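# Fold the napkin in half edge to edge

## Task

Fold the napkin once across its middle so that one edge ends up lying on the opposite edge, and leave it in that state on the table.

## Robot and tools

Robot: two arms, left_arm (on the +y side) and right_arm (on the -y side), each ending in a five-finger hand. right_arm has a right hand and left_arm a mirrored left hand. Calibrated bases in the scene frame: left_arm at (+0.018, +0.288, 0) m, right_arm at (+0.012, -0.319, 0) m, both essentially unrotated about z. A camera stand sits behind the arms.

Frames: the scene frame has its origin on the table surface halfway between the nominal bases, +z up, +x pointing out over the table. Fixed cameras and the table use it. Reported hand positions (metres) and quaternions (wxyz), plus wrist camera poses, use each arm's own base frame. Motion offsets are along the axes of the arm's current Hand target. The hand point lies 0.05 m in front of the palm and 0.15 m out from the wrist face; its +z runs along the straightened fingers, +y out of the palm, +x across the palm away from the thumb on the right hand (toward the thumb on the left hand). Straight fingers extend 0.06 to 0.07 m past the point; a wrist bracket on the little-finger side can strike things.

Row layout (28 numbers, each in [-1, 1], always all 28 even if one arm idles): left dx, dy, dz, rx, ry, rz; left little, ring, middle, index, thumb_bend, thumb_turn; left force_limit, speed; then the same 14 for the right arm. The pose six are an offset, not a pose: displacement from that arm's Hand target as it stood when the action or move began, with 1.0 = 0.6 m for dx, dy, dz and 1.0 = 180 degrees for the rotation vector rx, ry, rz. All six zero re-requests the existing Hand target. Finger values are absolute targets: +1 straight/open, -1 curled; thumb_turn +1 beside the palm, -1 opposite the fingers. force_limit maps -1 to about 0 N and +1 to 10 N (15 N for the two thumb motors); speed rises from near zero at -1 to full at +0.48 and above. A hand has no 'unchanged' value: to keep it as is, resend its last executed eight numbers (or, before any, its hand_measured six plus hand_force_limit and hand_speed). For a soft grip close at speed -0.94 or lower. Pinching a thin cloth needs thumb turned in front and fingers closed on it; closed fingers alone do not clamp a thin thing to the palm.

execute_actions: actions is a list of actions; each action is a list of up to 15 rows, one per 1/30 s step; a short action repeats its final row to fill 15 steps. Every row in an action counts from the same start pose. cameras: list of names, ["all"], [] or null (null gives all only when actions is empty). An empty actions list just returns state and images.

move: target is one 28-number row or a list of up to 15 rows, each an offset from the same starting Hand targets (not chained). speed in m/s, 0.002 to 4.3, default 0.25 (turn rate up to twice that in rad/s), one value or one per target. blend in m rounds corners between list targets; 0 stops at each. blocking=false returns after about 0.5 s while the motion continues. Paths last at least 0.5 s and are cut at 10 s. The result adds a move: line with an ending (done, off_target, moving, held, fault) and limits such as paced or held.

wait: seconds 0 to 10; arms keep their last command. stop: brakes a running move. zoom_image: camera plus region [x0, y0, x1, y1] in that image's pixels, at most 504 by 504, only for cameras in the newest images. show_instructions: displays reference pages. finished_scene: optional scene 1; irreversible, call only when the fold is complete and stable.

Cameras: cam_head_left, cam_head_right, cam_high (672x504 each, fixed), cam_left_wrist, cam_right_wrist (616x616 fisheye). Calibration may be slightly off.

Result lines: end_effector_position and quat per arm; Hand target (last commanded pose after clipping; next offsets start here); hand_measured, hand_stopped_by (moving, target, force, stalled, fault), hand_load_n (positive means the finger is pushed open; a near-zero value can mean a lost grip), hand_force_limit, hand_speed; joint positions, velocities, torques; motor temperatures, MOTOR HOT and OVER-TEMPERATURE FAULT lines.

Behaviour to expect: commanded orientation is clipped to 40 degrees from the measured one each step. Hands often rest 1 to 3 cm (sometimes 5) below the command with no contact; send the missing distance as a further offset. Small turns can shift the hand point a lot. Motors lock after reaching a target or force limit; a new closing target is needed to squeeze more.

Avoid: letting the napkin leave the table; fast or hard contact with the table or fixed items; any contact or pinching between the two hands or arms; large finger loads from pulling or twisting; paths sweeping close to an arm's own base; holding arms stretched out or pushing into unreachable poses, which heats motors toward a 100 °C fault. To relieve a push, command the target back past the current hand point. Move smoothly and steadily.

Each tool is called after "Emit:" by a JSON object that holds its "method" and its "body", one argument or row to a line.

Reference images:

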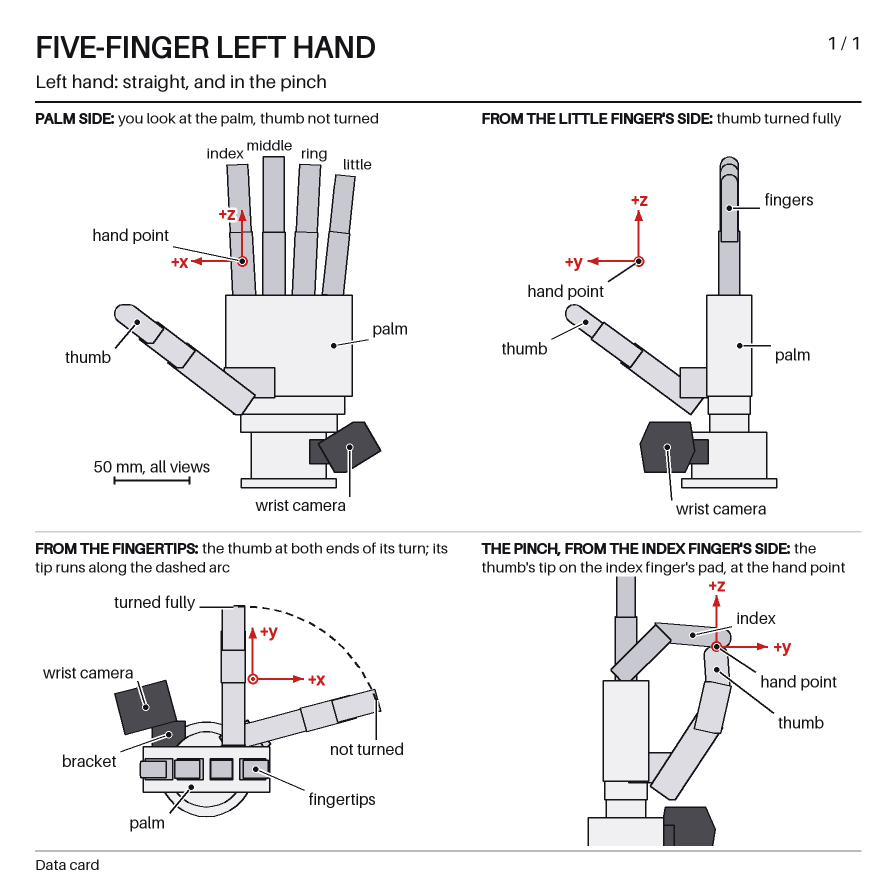

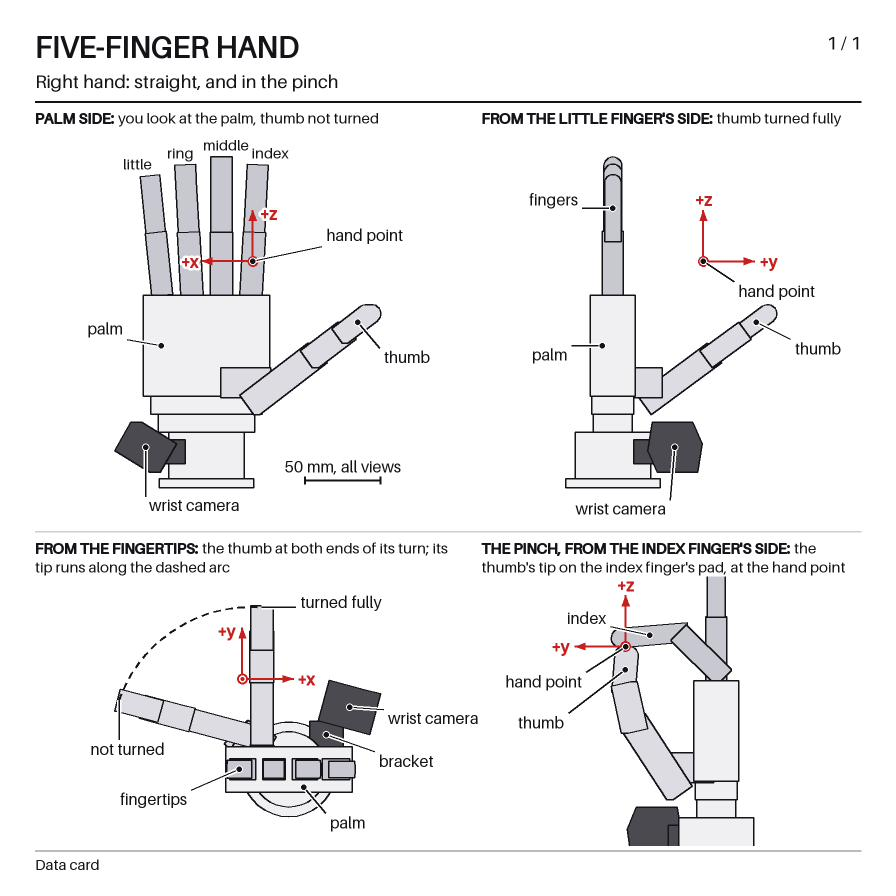

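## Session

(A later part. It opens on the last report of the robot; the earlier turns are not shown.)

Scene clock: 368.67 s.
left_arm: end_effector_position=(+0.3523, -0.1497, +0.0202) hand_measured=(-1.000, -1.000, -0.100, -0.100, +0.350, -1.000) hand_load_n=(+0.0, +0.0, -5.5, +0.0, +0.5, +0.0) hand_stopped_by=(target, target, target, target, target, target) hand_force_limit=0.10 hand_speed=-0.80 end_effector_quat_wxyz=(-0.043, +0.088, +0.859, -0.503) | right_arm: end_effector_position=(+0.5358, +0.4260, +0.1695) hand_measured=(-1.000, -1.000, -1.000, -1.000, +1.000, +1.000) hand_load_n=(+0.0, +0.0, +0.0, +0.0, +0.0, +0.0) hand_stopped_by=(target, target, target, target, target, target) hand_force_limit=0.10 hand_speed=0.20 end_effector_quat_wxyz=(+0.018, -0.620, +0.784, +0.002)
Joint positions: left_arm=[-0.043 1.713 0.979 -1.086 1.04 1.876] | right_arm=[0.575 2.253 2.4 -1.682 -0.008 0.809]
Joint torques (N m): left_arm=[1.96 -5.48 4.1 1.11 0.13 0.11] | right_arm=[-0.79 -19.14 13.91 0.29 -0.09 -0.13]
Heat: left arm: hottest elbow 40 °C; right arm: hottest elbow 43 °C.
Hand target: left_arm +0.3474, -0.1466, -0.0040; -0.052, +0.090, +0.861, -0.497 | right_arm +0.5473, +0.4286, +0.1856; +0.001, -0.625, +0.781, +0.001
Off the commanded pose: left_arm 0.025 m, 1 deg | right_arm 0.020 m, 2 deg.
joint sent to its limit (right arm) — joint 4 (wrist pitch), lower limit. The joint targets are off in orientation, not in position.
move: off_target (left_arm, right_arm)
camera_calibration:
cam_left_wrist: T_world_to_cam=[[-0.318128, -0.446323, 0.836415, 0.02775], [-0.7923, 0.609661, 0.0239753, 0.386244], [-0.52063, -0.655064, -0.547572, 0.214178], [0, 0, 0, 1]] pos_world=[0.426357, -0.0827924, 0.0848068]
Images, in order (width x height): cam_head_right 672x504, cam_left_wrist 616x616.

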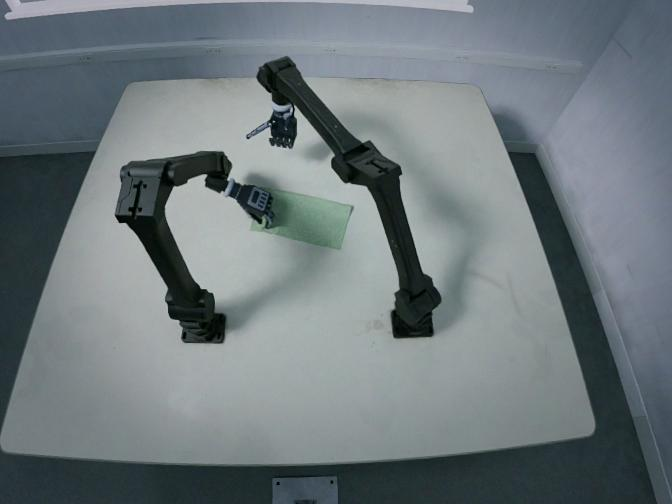

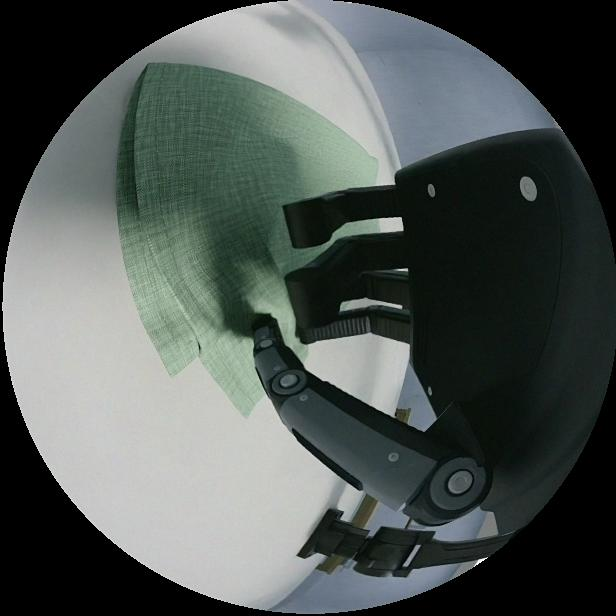

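Emit:
{"method": "move", "body": {
  "target": [0,0,0,0,0,0,-1,-1,-0.3,-0.3,0.15,-1,0.1,-0.85,0,0,0,0,0,0,-1,-1,-1,-1,1,1,0.1,0.2],
  "speed": 0.02,
  "cameras": ["cam_head_right","cam_left_wrist"]
}}

Emit:
{"method": "zoom_image", "body": {
  "camera": "cam_head_right",
  "region": [235, 185, 305, 245]
}}

Emit:
{"method": "zoom_image", "body": {
  "camera": "cam_left_wrist",
  "region": [150, 200, 450, 450]
}}

Scene clock: 369.63 s.
left_arm: end_effector_position=(+0.3527, -0.1522, +0.0166) hand_measured=(-1.000, -1.000, -0.276, -0.300, +0.250, -1.000) hand_load_n=(+0.0, +0.0, +12.5, +0.0, +9.0, +1.0) hand_stopped_by=(target, target, force, target, force, target) hand_force_limit=0.10 hand_speed=-0.85 end_effector_quat_wxyz=(-0.043, +0.088, +0.856, -0.508) | right_arm: end_effector_position=(+0.5358, +0.4260, +0.1695) hand_measured=(-1.000, -1.000, -1.000, -1.000, +1.000, +1.000) hand_load_n=(+0.0, +0.0, +0.0, +0.0, +0.0, +0.0) hand_stopped_by=(target, target, target, target, target, target) hand_force_limit=0.10 hand_speed=0.20 end_effector_quat_wxyz=(+0.018, -0.620, +0.784, +0.002)
Joint positions: left_arm=[-0.046 1.724 0.977 -1.075 1.051 1.876] | right_arm=[0.575 2.253 2.4 -1.682 -0.008 0.809]
Joint torques (N m): left_arm=[2.14 -6.36 4.19 0.72 -0.23 0.13] | right_arm=[-0.79 -19.14 13.98 0.39 -0.13 -0.12]
Heat: left arm: hottest elbow 40 °C; right arm: hottest elbow 43 °C.
Hand target: left_arm +0.3475, -0.1465, -0.0041; -0.052, +0.090, +0.861, -0.497 | right_arm +0.5473, +0.4286, +0.1856; +0.001, -0.625, +0.781, +0.001
Off the commanded pose: left_arm 0.022 m, 2 deg | right_arm 0.020 m, 2 deg.
joint sent to its limit (right arm) — joint 4 (wrist pitch), lower limit. The joint targets are off in orientation, not in position.
move: off_target (left_arm, right_arm)
camera_calibration:
cam_left_wrist: T_world_to_cam=[[-0.315987, -0.437819, 0.841705, 0.0301278], [-0.792499, 0.609559, 0.0195522, 0.388247], [-0.521629, -0.660872, -0.539584, 0.210024], [0, 0, 0, 1]] pos_world=[0.42676, -0.0846705, 0.0803756]
Images, in order (width x height): cam_head_right 672x504, cam_left_wrist 616x616.

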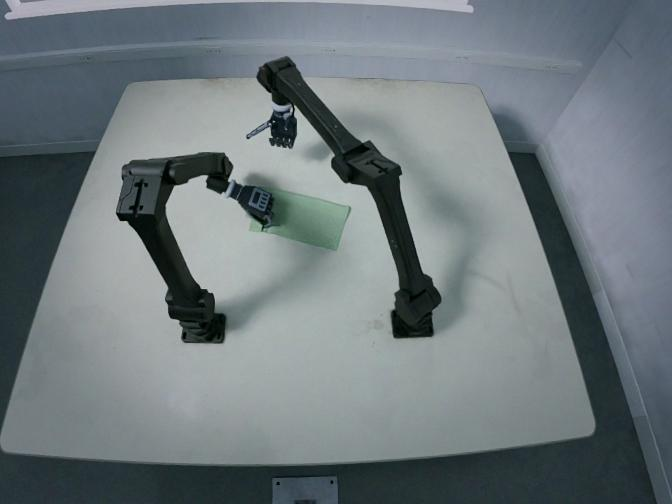

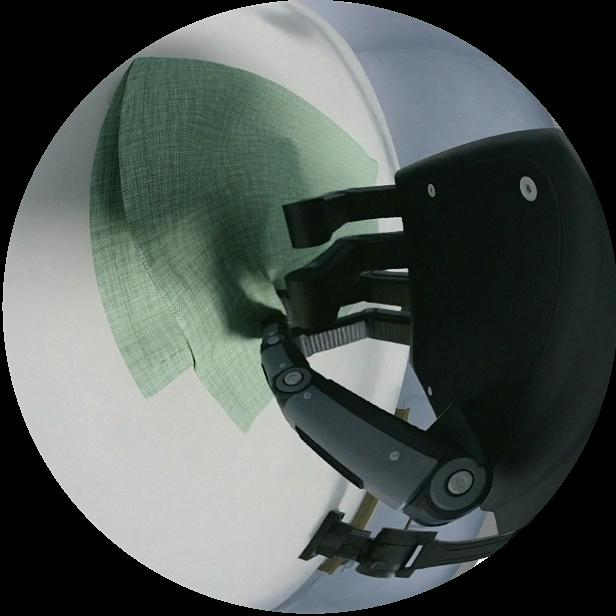

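Scaled by 7.200 from the camera's 672x504 image, which has a finer 960x720 frame.

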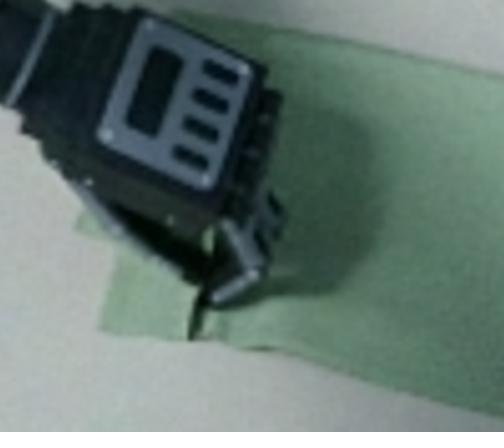

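Scaled by 1.680 from the camera's 616x616 image, which has a finer 880x880 frame.

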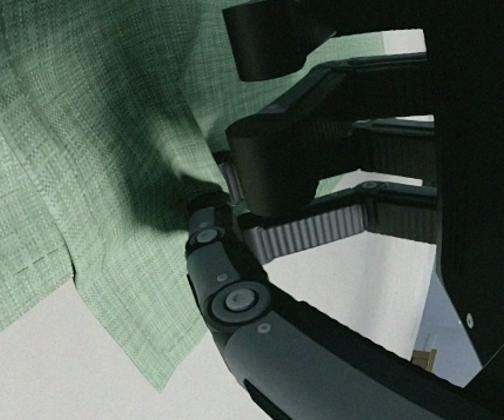

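Emit:
{"method": "move", "body": {
  "target": [0,-0.1155,-0.0667,0,0,0,-1,-1,-0.3,-0.3,0.15,-1,0.1,-0.85,0,0,0,0,0,0,-1,-1,-1,-1,1,1,0.1,0.2],
  "speed": 0.06,
  "cameras": ["cam_head_right","cam_left_wrist"]
}}

Emit:
{"method": "zoom_image", "body": {
  "camera": "cam_head_right",
  "region": [235, 170, 375, 250]
}}

Scene clock: 372.03 s.
left_arm: end_effector_position=(+0.3317, -0.1474, +0.0634) hand_measured=(-1.000, -1.000, -0.276, -0.300, +0.250, -1.000) hand_load_n=(+0.0, +0.0, +12.5, +0.0, +9.0, +1.0) hand_stopped_by=(target, target, force, target, force, target) hand_force_limit=0.10 hand_speed=-0.85 end_effector_quat_wxyz=(-0.069, +0.078, +0.861, -0.499) | right_arm: end_effector_position=(+0.5358, +0.4260, +0.1695) hand_measured=(-1.000, -1.000, -1.000, -1.000, +1.000, +1.000) hand_load_n=(+0.0, +0.0, +0.0, +0.0, +0.0, +0.0) hand_stopped_by=(target, target, target, target, target, target) hand_force_limit=0.10 hand_speed=0.20 end_effector_quat_wxyz=(+0.018, -0.620, +0.784, +0.002)
Joint positions: left_arm=[-0.046 1.625 0.997 -1.253 1.027 1.88] | right_arm=[0.575 2.253 2.4 -1.682 -0.008 0.809]
Joint torques (N m): left_arm=[2.37 -9.05 8.31 -0.59 0.58 0.05] | right_arm=[-0.67 -18.73 13.9 0.42 -0.14 -0.12]
Heat: left arm: hottest elbow 40 °C; right arm: hottest elbow 43 °C.
Hand target: left_arm +0.3476, -0.1465, +0.0759; -0.052, +0.090, +0.861, -0.497 | right_arm +0.5473, +0.4286, +0.1856; +0.001, -0.625, +0.781, +0.001
Off the commanded pose: left_arm 0.020 m, 2 deg | right_arm 0.020 m, 2 deg.
joint sent to its limit (right arm) — joint 4 (wrist pitch), lower limit. The joint targets are off in orientation, not in position.
move: off_target (left_arm, right_arm)
camera_calibration:
cam_left_wrist: T_world_to_cam=[[-0.274655, -0.456576, 0.846228, -0.0305487], [-0.784506, 0.615279, 0.0773469, 0.36237], [-0.555982, -0.642627, -0.527176, 0.240846], [0, 0, 0, 1]] pos_world=[0.409797, -0.0821323, 0.124791]
Images, in order (width x height): cam_head_right 672x504, cam_left_wrist 616x616.

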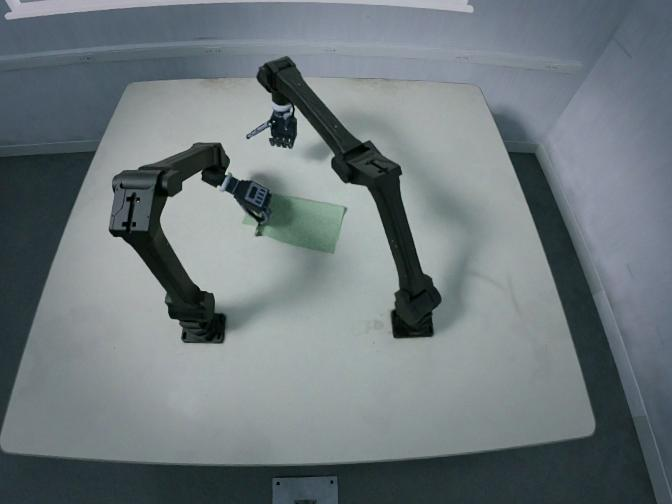

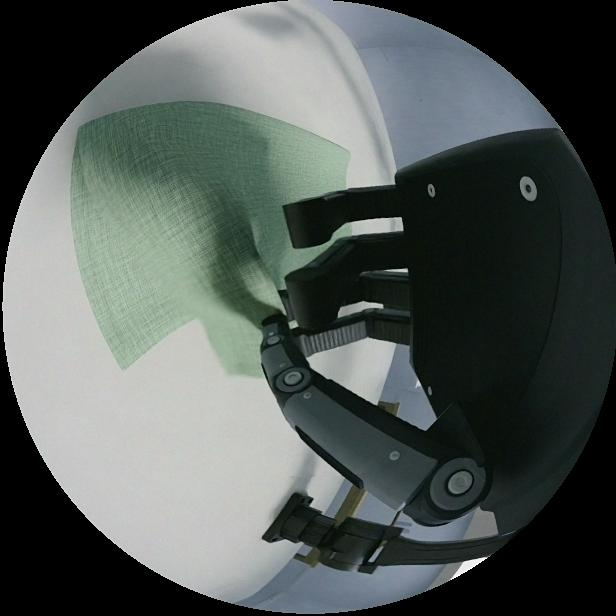

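Scaled by 3.600 from the camera's 672x504 image, which has a finer 960x720 frame.

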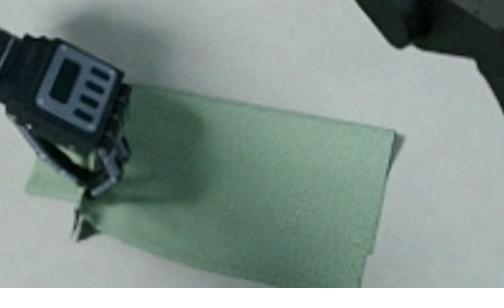

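Emit:
{"method": "move", "body": {
  "target": [
    [0,0,0,0,0,0,-1,-1,-0.3,-0.3,0.15,-1,0.1,-0.85,0.3005,-0.0212,0.0427,0,0,-0.5,-1,-1,-1,-1,1,1,0.1,0],
    [0,0,0,0,0,0,-1,-1,-0.3,-0.3,0.15,-1,0.1,-0.85,0.3518,0.3747,0.1593,0.2597,-0.2597,-0.4498,-1,-1,0.2,0.2,0.7,-1,0.1,0]
  ],
  "speed": 0.3,
  "blend": 0.03,
  "cameras": ["cam_head_right","cam_right_wrist"]
}}

Emit:
{"method": "zoom_image", "body": {
  "camera": "cam_head_right",
  "region": [235, 170, 375, 270]
}}

Scene clock: 380.33 s.
left_arm: end_effector_position=(+0.3316, -0.1474, +0.0635) hand_measured=(-1.000, -1.000, -0.276, -0.300, +0.250, -1.000) hand_load_n=(+0.0, +0.0, +12.5, +0.0, +9.5, +1.0) hand_stopped_by=(target, target, force, target, force, target) hand_force_limit=0.10 hand_speed=-0.85 end_effector_quat_wxyz=(-0.070, +0.077, +0.861, -0.499) | right_arm: end_effector_position=(+0.2779, +0.2750, +0.0864) hand_measured=(-1.000, -1.000, +0.200, +0.200, +0.700, -1.000) hand_load_n=(+0.0, +0.0, +0.0, +0.0, +0.0, +0.0) hand_stopped_by=(target, target, target, target, target, target) hand_force_limit=0.10 hand_speed=0.00 end_effector_quat_wxyz=(-0.493, +0.864, -0.092, +0.046)
Joint positions: left_arm=[-0.046 1.625 0.997 -1.253 1.027 1.88] | right_arm=[0.447 1.197 0.586 -0.166 -0.758 -0.581]
Joint torques (N m): left_arm=[2.37 -8.64 8.35 -0.75 0.59 0.05] | right_arm=[-0.56 -6.12 7.75 2.54 -0.44 0]
Heat: left arm: hottest elbow 39 °C; right arm: hottest elbow 42 °C.
Hand target: left_arm +0.3476, -0.1465, +0.0759; -0.052, +0.090, +0.861, -0.497 | right_arm +0.2815, +0.2722, +0.0896; -0.498, +0.860, -0.095, +0.055
Off the commanded pose: left_arm 0.020 m, 2 deg | right_arm 0.006 m, 1 deg.
move: off_target (left_arm)
camera_calibration:
cam_right_wrist: T_world_to_cam=[[0.20887, -0.529841, -0.821975, 0.155407], [-0.8902, -0.450981, 0.0644943, 0.356197], [-0.404867, 0.718251, -0.565861, 0.0793885], [0, 0, 0, 1]] pos_world=[0.316769, 0.185959, 0.149691]
Images, in order (width x height): cam_head_right 672x504, cam_right_wrist 616x616.

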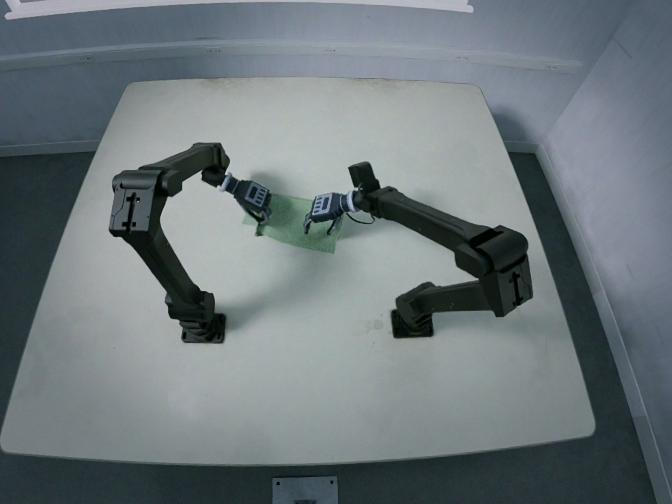

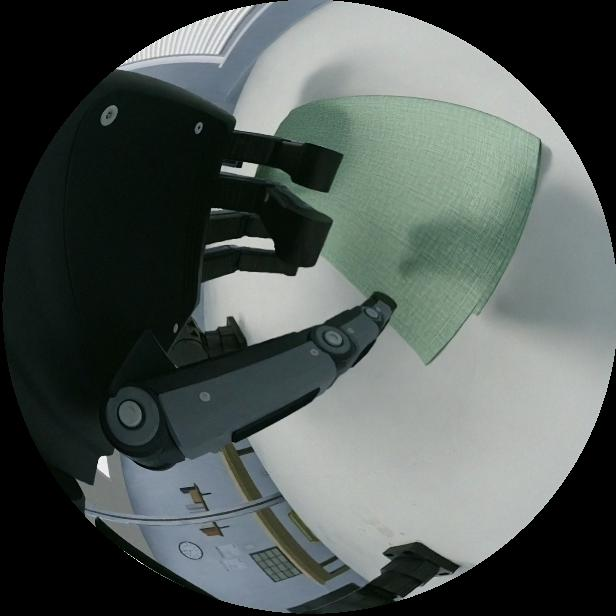

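Scaled by 3.600 from the camera's 672x504 image, which has a finer 960x720 frame.

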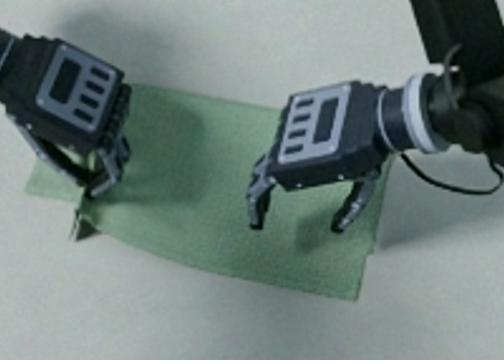

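Emit:
{"method": "move", "body": {
  "target": [0,0,0,0,0,0,-1,-1,-0.3,-0.3,0.15,-1,0.1,-0.85,-0.0067,0.0947,0.0547,0,0,0,-1,-1,0.2,0.2,0.7,-1,0.1,0],
  "speed": 0.1,
  "cameras": ["cam_head_right"]
}}

Emit:
{"method": "zoom_image", "body": {
  "camera": "cam_head_right",
  "region": [285, 205, 355, 265]
}}

Scene clock: 382.27 s.
left_arm: end_effector_position=(+0.3316, -0.1474, +0.0635) hand_measured=(-1.000, -1.000, -0.276, -0.300, +0.250, -1.000) hand_load_n=(+0.0, +0.5, +13.0, +0.0, +9.0, +1.0) hand_stopped_by=(target, target, force, target, force, target) hand_force_limit=0.10 hand_speed=-0.85 end_effector_quat_wxyz=(-0.070, +0.077, +0.861, -0.499) | right_arm: end_effector_position=(+0.2778, +0.2746, +0.0277) hand_measured=(-1.000, -1.000, +0.200, +0.200, +0.700, -1.000) hand_load_n=(+0.0, +0.0, +0.0, +0.0, +0.0, +0.0) hand_stopped_by=(target, target, target, target, target, target) hand_force_limit=0.10 hand_speed=0.00 end_effector_quat_wxyz=(-0.498, +0.861, -0.090, +0.055)
Joint positions: left_arm=[-0.046 1.625 0.997 -1.253 1.027 1.88] | right_arm=[0.447 1.343 0.492 0.1 -0.753 -0.574]
Joint torques (N m): left_arm=[2.43 -8.76 8.38 -0.66 0.59 0.04] | right_arm=[-0.26 -4.78 6.57 2.58 -0.33 0.03]
Heat: left arm: hottest elbow 39 °C; right arm: hottest elbow 42 °C.
Hand target: left_arm +0.3476, -0.1465, +0.0759; -0.052, +0.090, +0.861, -0.497 | right_arm +0.2776, +0.2733, +0.0241; -0.498, +0.860, -0.095, +0.055
Off the commanded pose: left_arm 0.020 m, 2 deg | right_arm 0.004 m, 1 deg.
move: off_target (left_arm)
Images, in order (width x height): cam_head_right 672x504.

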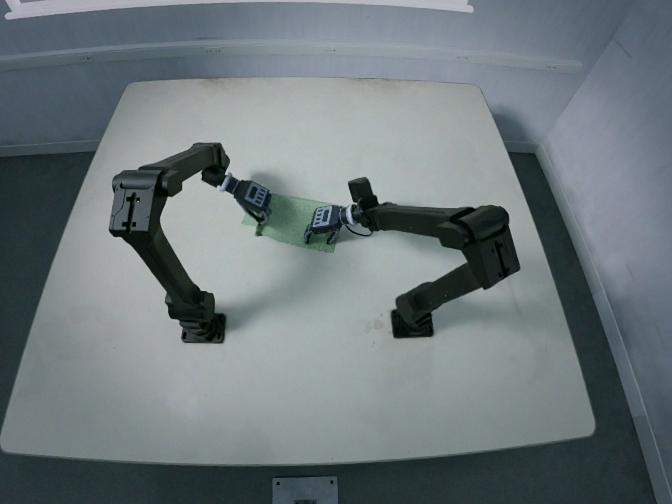

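Scaled by 7.200 from the camera's 672x504 image, which has a finer 960x720 frame.

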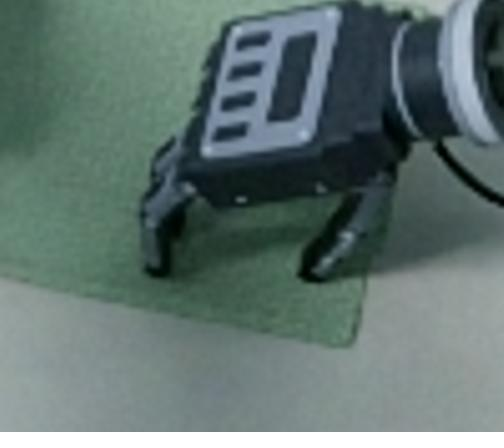

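Emit:
{"method": "move", "body": {
  "target": [
    [0,0,0,0,0,0,-1,-1,-0.3,-0.3,0.15,-1,0.1,-0.85,-0.004,0.026,0.015,0,0,0,-1,-1,0.2,0.2,0.7,-1,0.1,0]
  ],
  "speed": 0.06,
  "cameras": []
}}

Emit:
{"method": "move", "body": {
  "target": [0,0,0,0,0,0,-1,-1,-0.3,-0.3,0.15,-1,0.1,-0.85,0,0.0144,0.0083,0,0,0,-1,-1,-0.1,-0.1,0.35,-1,0.1,-0.8],
  "speed": 0.02,
  "cameras": ["cam_head_right","cam_right_wrist"]
}}

Emit:
{"method": "zoom_image", "body": {
  "camera": "cam_head_right",
  "region": [285, 205, 355, 265]
}}

Scene clock: 383.73 s.
left_arm: end_effector_position=(+0.3316, -0.1474, +0.0635) hand_measured=(-1.000, -1.000, -0.276, -0.300, +0.250, -1.000) hand_load_n=(+0.0, +0.0, +12.5, +0.0, +9.0, +1.0) hand_stopped_by=(target, target, force, target, force, target) hand_force_limit=0.10 hand_speed=-0.85 end_effector_quat_wxyz=(-0.070, +0.077, +0.861, -0.499) | right_arm: end_effector_position=(+0.2834, +0.2797, +0.0274) hand_measured=(-1.000, -1.000, +0.200, +0.200, +0.700, -1.000) hand_load_n=(+0.0, +0.0, +0.0, +0.0, +0.5, +1.5) hand_stopped_by=(target, target, target, target, target, target) hand_force_limit=0.10 hand_speed=0.00 end_effector_quat_wxyz=(-0.512, +0.852, -0.090, +0.065)
Joint positions: left_arm=[-0.046 1.625 0.997 -1.253 1.027 1.88] | right_arm=[0.447 1.365 0.481 0.183 -0.759 -0.547]
Joint torques (N m): left_arm=[2.14 -8.76 8.32 -0.69 0.57 0.04] | right_arm=[-0.15 -2.61 5.3 2.18 0.09 -0.2]
Heat: left arm: hottest elbow 39 °C; right arm: hottest elbow 42 °C.
Hand target: left_arm +0.3476, -0.1465, +0.0759; -0.052, +0.090, +0.861, -0.497 | right_arm +0.2754, +0.2739, +0.0061; -0.498, +0.860, -0.095, +0.055
Off the commanded pose: left_arm 0.020 m, 2 deg | right_arm 0.024 m, 2 deg.
move: off_target (left_arm, right_arm)
No camera images: "cameras" was empty.

Scene clock: 385.23 s.
left_arm: end_effector_position=(+0.3316, -0.1474, +0.0635) hand_measured=(-1.000, -1.000, -0.276, -0.300, +0.250, -1.000) hand_load_n=(+0.0, +0.0, +12.5, +0.0, +9.0, +1.0) hand_stopped_by=(target, target, force, target, force, target) hand_force_limit=0.10 hand_speed=-0.85 end_effector_quat_wxyz=(-0.070, +0.077, +0.861, -0.499) | right_arm: end_effector_position=(+0.2867, +0.2823, +0.0227) hand_measured=(-1.000, -1.000, -0.100, -0.100, +0.350, -1.000) hand_load_n=(+0.0, +0.0, -7.0, +0.0, +0.0, +0.0) hand_stopped_by=(target, target, target, target, target, target) hand_force_limit=0.10 hand_speed=-0.80 end_effector_quat_wxyz=(-0.517, +0.849, -0.085, +0.069)
Joint positions: left_arm=[-0.046 1.625 0.997 -1.253 1.027 1.88] | right_arm=[0.447 1.393 0.477 0.233 -0.765 -0.546]
Joint torques (N m): left_arm=[2.26 -8.64 8.34 -0.65 0.59 0.05] | right_arm=[-0.09 -2.78 4.53 1.89 0.36 -0.2]
Heat: left arm: hottest elbow 39 °C; right arm: hottest elbow 42 °C.
Hand target: left_arm +0.3476, -0.1465, +0.0759; -0.052, +0.090, +0.861, -0.497 | right_arm +0.2753, +0.2739, -0.0038; -0.498, +0.860, -0.095, +0.055
Off the commanded pose: left_arm 0.020 m, 2 deg | right_arm 0.030 m, 3 deg.
move: off_target (left_arm, right_arm)
camera_calibration:
cam_right_wrist: T_world_to_cam=[[0.247183, -0.489373, -0.83631, 0.0830255], [-0.896704, -0.442589, -0.00604952, 0.372566], [-0.367181, 0.751418, -0.548223, 0.0210641], [0, 0, 0, 1]] pos_world=[0.321293, 0.189696, 0.0832367]
Images, in order (width x height): cam_head_right 672x504, cam_right_wrist 616x616.

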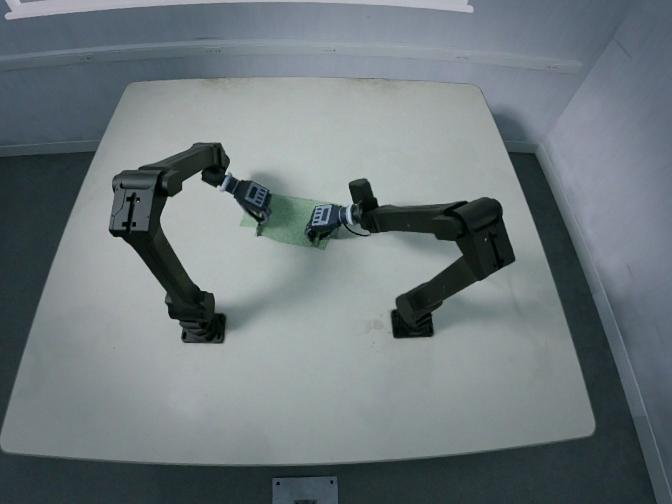

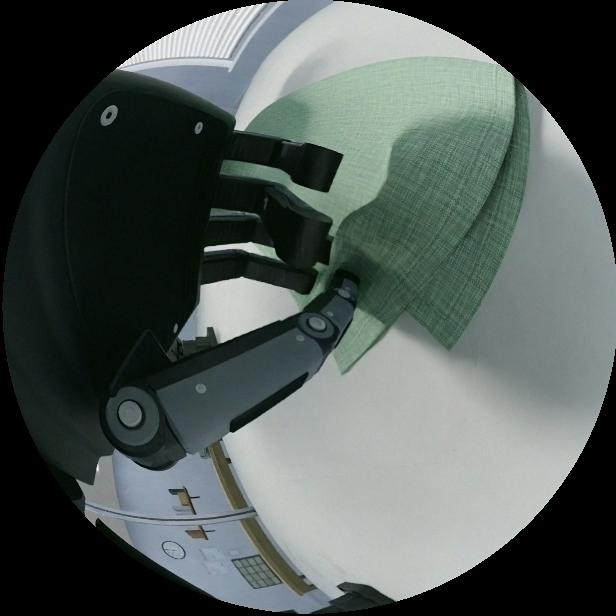

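Scaled by 7.200 from the camera's 672x504 image, which has a finer 960x720 frame.

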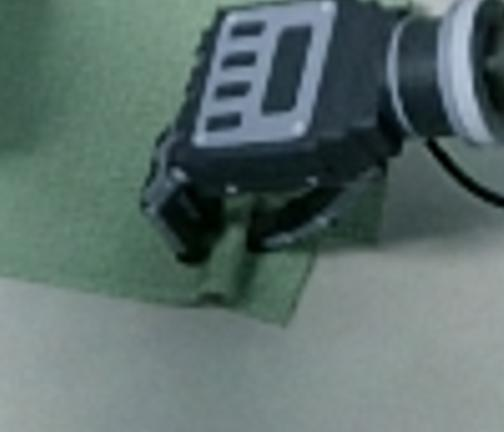

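Ridge formed. Close the pinch.

Emit:
{"method": "move", "body": {
  "target": [0,0,0,0,0,0,-1,-1,-0.3,-0.3,0.15,-1,0.1,-0.85,0,0,0,0,0,0,-1,-1,-0.3,-0.3,0.15,-1,0.1,-0.85],
  "speed": 0.02,
  "cameras": ["cam_right_wrist"]
}}

Emit:
{"method": "move", "body": {
  "target": [0,0,0,0,0,0,-1,-1,-0.3,-0.3,0.15,-1,0.1,-0.85,0,-0.1155,-0.0667,0,0,0,-1,-1,-0.3,-0.3,0.15,-1,0.1,-0.85],
  "speed": 0.06,
  "cameras": ["cam_head_right","cam_right_wrist"]
}}

Emit:
{"method": "zoom_image", "body": {
  "camera": "cam_head_right",
  "region": [235, 170, 375, 270]
}}

Scene clock: 386.33 s.
left_arm: end_effector_position=(+0.3316, -0.1474, +0.0635) hand_measured=(-1.000, -1.000, -0.276, -0.300, +0.250, -1.000) hand_load_n=(+0.0, +0.0, +13.0, +0.0, +9.0, +1.0) hand_stopped_by=(target, target, force, target, force, target) hand_force_limit=0.10 hand_speed=-0.85 end_effector_quat_wxyz=(-0.070, +0.077, +0.861, -0.499) | right_arm: end_effector_position=(+0.2884, +0.2825, +0.0194) hand_measured=(-1.000, -1.000, -0.262, -0.298, +0.244, -1.000) hand_load_n=(+0.0, +0.0, +7.0, +4.5, +8.5, +0.0) hand_stopped_by=(target, target, force, target, force, target) hand_force_limit=0.10 hand_speed=-0.85 end_effector_quat_wxyz=(-0.516, +0.849, -0.083, +0.071)
Joint positions: left_arm=[-0.046 1.625 0.997 -1.253 1.027 1.88] | right_arm=[0.448 1.406 0.477 0.245 -0.761 -0.551]
Joint torques (N m): left_arm=[2.14 -8.64 8.35 -0.7 0.58 0.05] | right_arm=[0.5 -3.31 4.67 1.51 0.23 -0.15]
Heat: left arm: hottest elbow 39 °C; right arm: hottest elbow 42 °C.
Hand target: left_arm +0.3476, -0.1465, +0.0759; -0.052, +0.090, +0.861, -0.497 | right_arm +0.2753, +0.2739, -0.0039; -0.498, +0.860, -0.095, +0.055
Off the commanded pose: left_arm 0.020 m, 2 deg | right_arm 0.028 m, 3 deg.
move: off_target (left_arm, right_arm)
camera_calibration:
cam_right_wrist: T_world_to_cam=[[0.252015, -0.491914, -0.833372, 0.0791671], [-0.89662, -0.442691, -0.00983517, 0.374183], [-0.364088, 0.749697, -0.552624, 0.0193288], [0, 0, 0, 1]] pos_world=[0.322586, 0.1901, 0.0803374]
Images, in order (width x height): cam_right_wrist 616x616.

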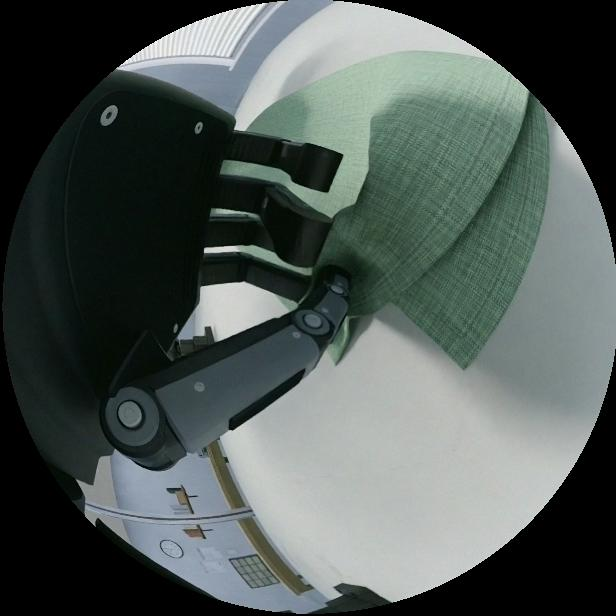

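Scene clock: 388.30 s.
left_arm: end_effector_position=(+0.3310, -0.1473, +0.0637) hand_measured=(-1.000, -1.000, -0.276, -0.300, +0.250, -1.000) hand_load_n=(+0.0, +0.0, +13.5, +0.0, +9.0, +1.0) hand_stopped_by=(target, target, force, target, force, target) hand_force_limit=0.10 hand_speed=-0.85 end_effector_quat_wxyz=(-0.071, +0.077, +0.860, -0.499) | right_arm: end_effector_position=(+0.2576, +0.2659, +0.0569) hand_measured=(-1.000, -1.000, -0.262, -0.298, +0.244, -1.000) hand_load_n=(+0.0, +0.0, +6.5, +4.5, +7.5, +0.0) hand_stopped_by=(target, target, force, target, force, target) hand_force_limit=0.10 hand_speed=-0.85 end_effector_quat_wxyz=(-0.489, +0.865, -0.107, +0.037)
Joint positions: left_arm=[-0.046 1.625 0.997 -1.256 1.027 1.88] | right_arm=[0.448 1.205 0.498 -0.081 -0.751 -0.555]
Joint torques (N m): left_arm=[2.37 -8.64 8.34 -0.62 0.57 0.07] | right_arm=[0.03 -4.84 11.79 1.36 -0.27 -0.11]
Heat: left arm: hottest elbow 39 °C; right arm: hottest elbow 41 °C.
Hand target: left_arm +0.3476, -0.1465, +0.0759; -0.052, +0.090, +0.861, -0.497 | right_arm +0.2752, +0.2737, +0.0760; -0.498, +0.860, -0.095, +0.055
Off the commanded pose: left_arm 0.021 m, 3 deg | right_arm 0.027 m, 3 deg.
move: off_target (left_arm, right_arm)
camera_calibration:
cam_right_wrist: T_world_to_cam=[[0.174991, -0.537005, -0.82523, 0.141361], [-0.895673, -0.434868, 0.0930546, 0.33146], [-0.408836, 0.722853, -0.557079, 0.0602953], [0, 0, 0, 1]] pos_world=[0.296794, 0.176468, 0.119401]
Images, in order (width x height): cam_head_right 672x504, cam_right_wrist 616x616.

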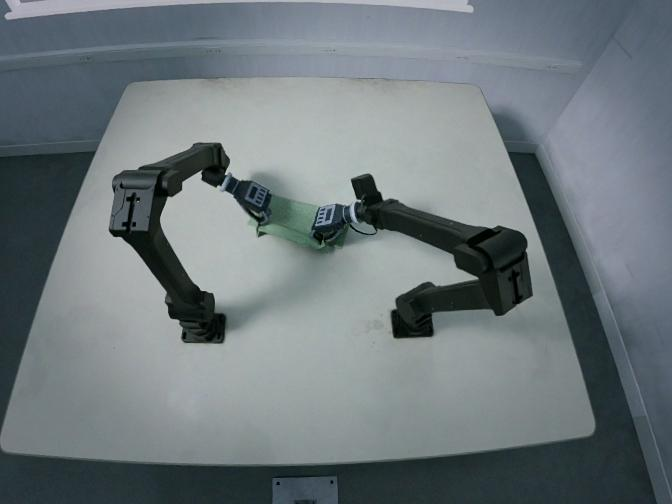

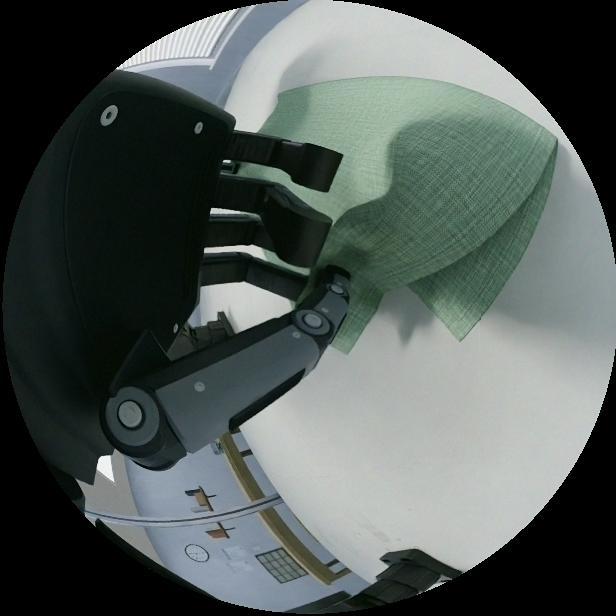

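Scaled by 3.600 from the camera's 672x504 image, which has a finer 960x720 frame.

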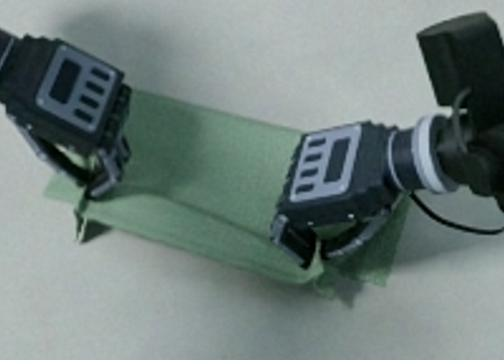

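Emit:
{"method": "move", "body": {
  "target": [
    [-0.1078,-0.0532,-0.0277,0,0,0,-1,-1,-0.3,-0.3,0.15,-1,0.1,-0.85,0.1327,-0.0617,-0.0365,0,0,0,-1,-1,-0.3,-0.3,0.15,-1,0.1,-0.85],
    [-0.1907,-0.107,-0.051,0,0,0,-1,-1,-0.3,-0.3,0.15,-1,0.1,-0.85,0.2158,-0.1087,-0.0715,0,0,0,-1,-1,-0.3,-0.3,0.15,-1,0.1,-0.85],
    [-0.2902,-0.1327,-0.0567,0,0,0,-1,-1,-0.3,-0.3,0.15,-1,0.1,-0.85,0.3153,-0.1262,-0.0913,0,0,0,-1,-1,-0.3,-0.3,0.15,-1,0.1,-0.85]
  ],
  "speed": 0.1,
  "blend": 0.02,
  "cameras": ["cam_head_right","cam_left_wrist"]
}}

Emit:
{"method": "zoom_image", "body": {
  "camera": "cam_head_right",
  "region": [235, 160, 385, 270]
}}

Scene clock: 393.83 s.
left_arm: end_effector_position=(+0.5034, -0.1892, +0.1540) hand_measured=(-1.000, -1.000, -0.276, -0.300, +0.250, -1.000) hand_load_n=(+0.0, +0.0, +13.0, +0.0, +9.0, +1.0) hand_stopped_by=(target, target, force, target, force, target) hand_force_limit=0.10 hand_speed=-0.85 end_effector_quat_wxyz=(-0.057, +0.086, +0.861, -0.498) | right_arm: end_effector_position=(+0.4353, +0.2244, +0.1501) hand_measured=(-1.000, -1.000, -0.262, -0.298, +0.244, -1.000) hand_load_n=(+0.0, +0.0, +6.0, +4.0, +7.5, +0.5) hand_stopped_by=(target, target, force, target, force, target) hand_force_limit=0.10 hand_speed=-0.85 end_effector_quat_wxyz=(-0.493, +0.863, -0.103, +0.035)
Joint positions: left_arm=[-0.106 1.904 1.663 -1.516 1.039 1.771] | right_arm=[0.187 1.494 1.089 -0.611 -0.926 -0.862]
Joint torques (N m): left_arm=[1.96 -11.93 10.37 -0.44 0.71 -0.15] | right_arm=[-0.85 -9.58 13.89 1.06 -0.65 -0.14]
Heat: left arm: hottest elbow 39 °C; right arm: hottest elbow 42 °C.
Hand target: left_arm +0.5158, -0.1926, +0.1619; -0.052, +0.090, +0.861, -0.497 | right_arm +0.4578, +0.2228, +0.1691; -0.498, +0.860, -0.095, +0.055
Off the commanded pose: left_arm 0.015 m, 1 deg | right_arm 0.029 m, 3 deg.
move: off_target (left_arm, right_arm)
camera_calibration:
cam_left_wrist: T_world_to_cam=[[-0.30148, -0.4548, 0.838013, -0.0639604], [-0.784646, 0.617679, 0.052941, 0.52005], [-0.541701, -0.641583, -0.543075, 0.352535], [0, 0, 0, 1]] pos_world=[0.579741, -0.124133, 0.217521]
Images, in order (width x height): cam_head_right 672x504, cam_left_wrist 616x616.

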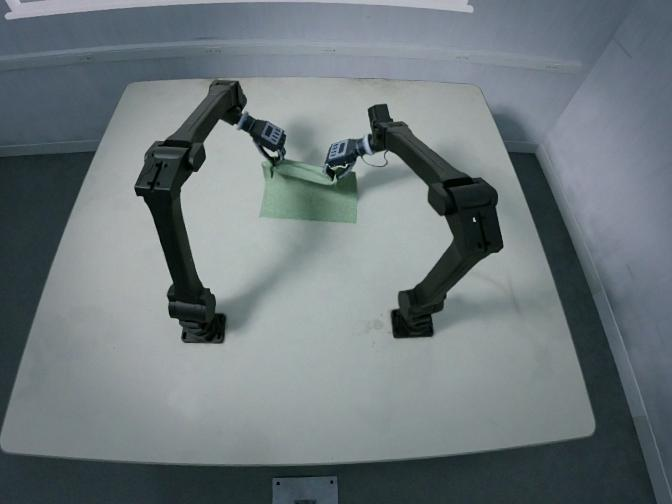

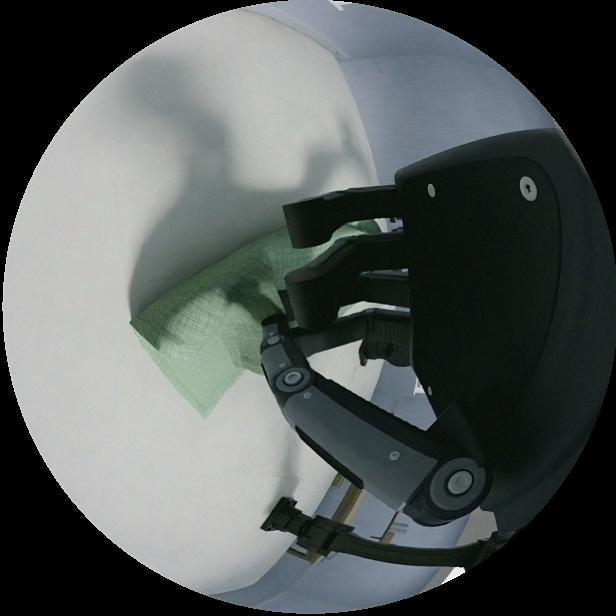

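Scaled by 3.360 from the camera's 672x504 image, which has a finer 960x720 frame.

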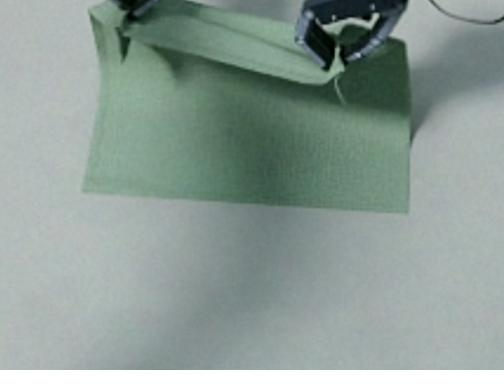

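Emit:
{"method": "move", "body": {
  "target": [
    [-0.0028,0.0667,0.0642,0,0,0,-1,-1,-0.3,-0.3,0.15,-1,0.1,-0.85,0.0342,0.0862,0.0172,0,0,0,-1,-1,-0.3,-0.3,0.15,-1,0.1,-0.85],
    [-0.0855,0.0573,0.0472,0,0,0,-1,-1,-0.3,-0.3,0.15,-1,0.1,-0.85,0.1665,0.064,0.0225,0,0,0,-1,-1,-0.3,-0.3,0.15,-1,0.1,-0.85]
  ],
  "speed": 0.1,
  "blend": 0.02,
  "cameras": ["cam_head_right","cam_high"]
}}

Emit:
{"method": "zoom_image", "body": {
  "camera": "cam_head_right",
  "region": [235, 140, 385, 250]
}}

Emit:
{"method": "zoom_image", "body": {
  "camera": "cam_high",
  "region": [250, 180, 500, 360]
}}

Scene clock: 397.40 s.
left_arm: end_effector_position=(+0.5521, -0.2088, +0.1112) hand_measured=(-1.000, -1.000, -0.276, -0.300, +0.250, -1.000) hand_load_n=(+0.0, +0.0, +13.0, +0.0, +9.0, +1.0) hand_stopped_by=(target, target, force, target, force, target) hand_force_limit=0.10 hand_speed=-0.85 end_effector_quat_wxyz=(-0.058, +0.087, +0.861, -0.497) | right_arm: end_effector_position=(+0.5303, +0.1982, +0.1122) hand_measured=(-1.000, -1.000, -0.262, -0.298, +0.244, -1.000) hand_load_n=(+0.0, +0.0, +6.0, +4.5, +7.5, +0.0) hand_stopped_by=(target, target, force, target, force, target) hand_force_limit=0.10 hand_speed=-0.85 end_effector_quat_wxyz=(-0.494, +0.862, -0.104, +0.034)
Joint positions: left_arm=[-0.13 2.062 1.799 -1.458 1.042 1.73] | right_arm=[0.106 1.766 1.331 -0.68 -0.968 -0.983]
Joint torques (N m): left_arm=[1.9 -13.68 10.3 -0.54 0.69 -0.11] | right_arm=[-1.08 -12.69 13.82 0.91 -0.71 -0.13]
Heat: left arm: hottest elbow 40 °C; right arm: hottest elbow 43 °C.
Hand target: left_arm +0.5644, -0.2104, +0.1179; -0.052, +0.090, +0.861, -0.497 | right_arm +0.5537, +0.1935, +0.1291; -0.498, +0.860, -0.095, +0.055
Off the commanded pose: left_arm 0.014 m, 1 deg | right_arm 0.029 m, 3 deg.
move: off_target (left_arm, right_arm)
Images, in order (width x height): cam_head_right 672x504, cam_high 672x504.

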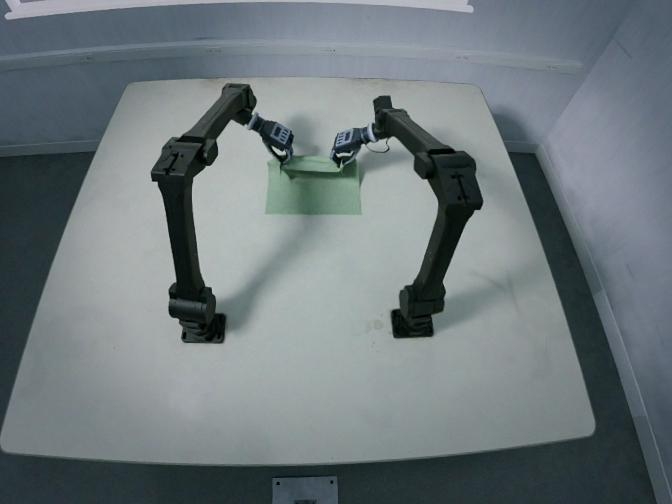

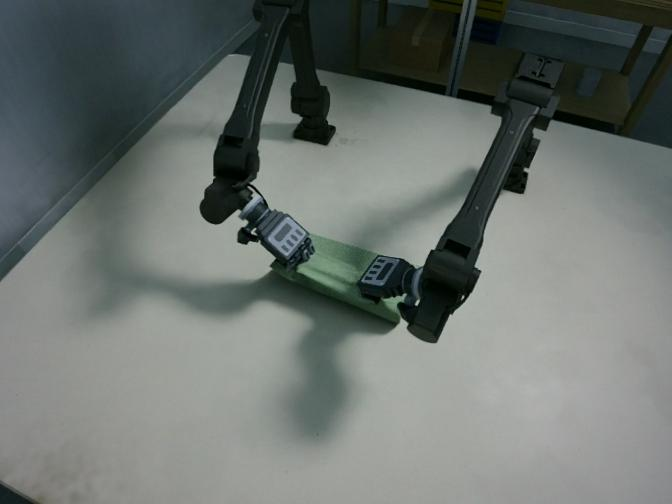

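Scaled by 3.360 from the camera's 672x504 image, which has a finer 960x720 frame.

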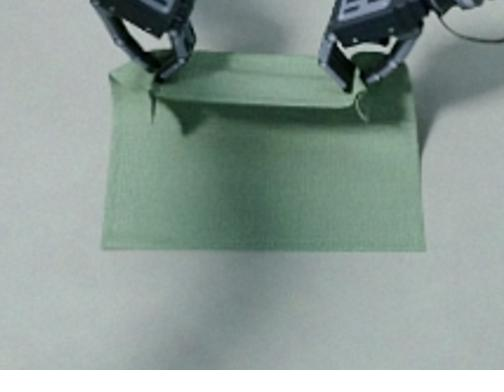

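Scaled by 2.016 from the camera's 672x504 image, which has a finer 960x720 frame.

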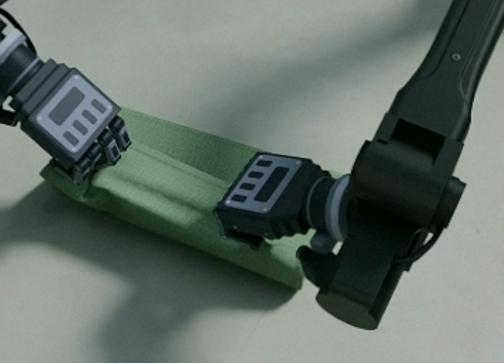

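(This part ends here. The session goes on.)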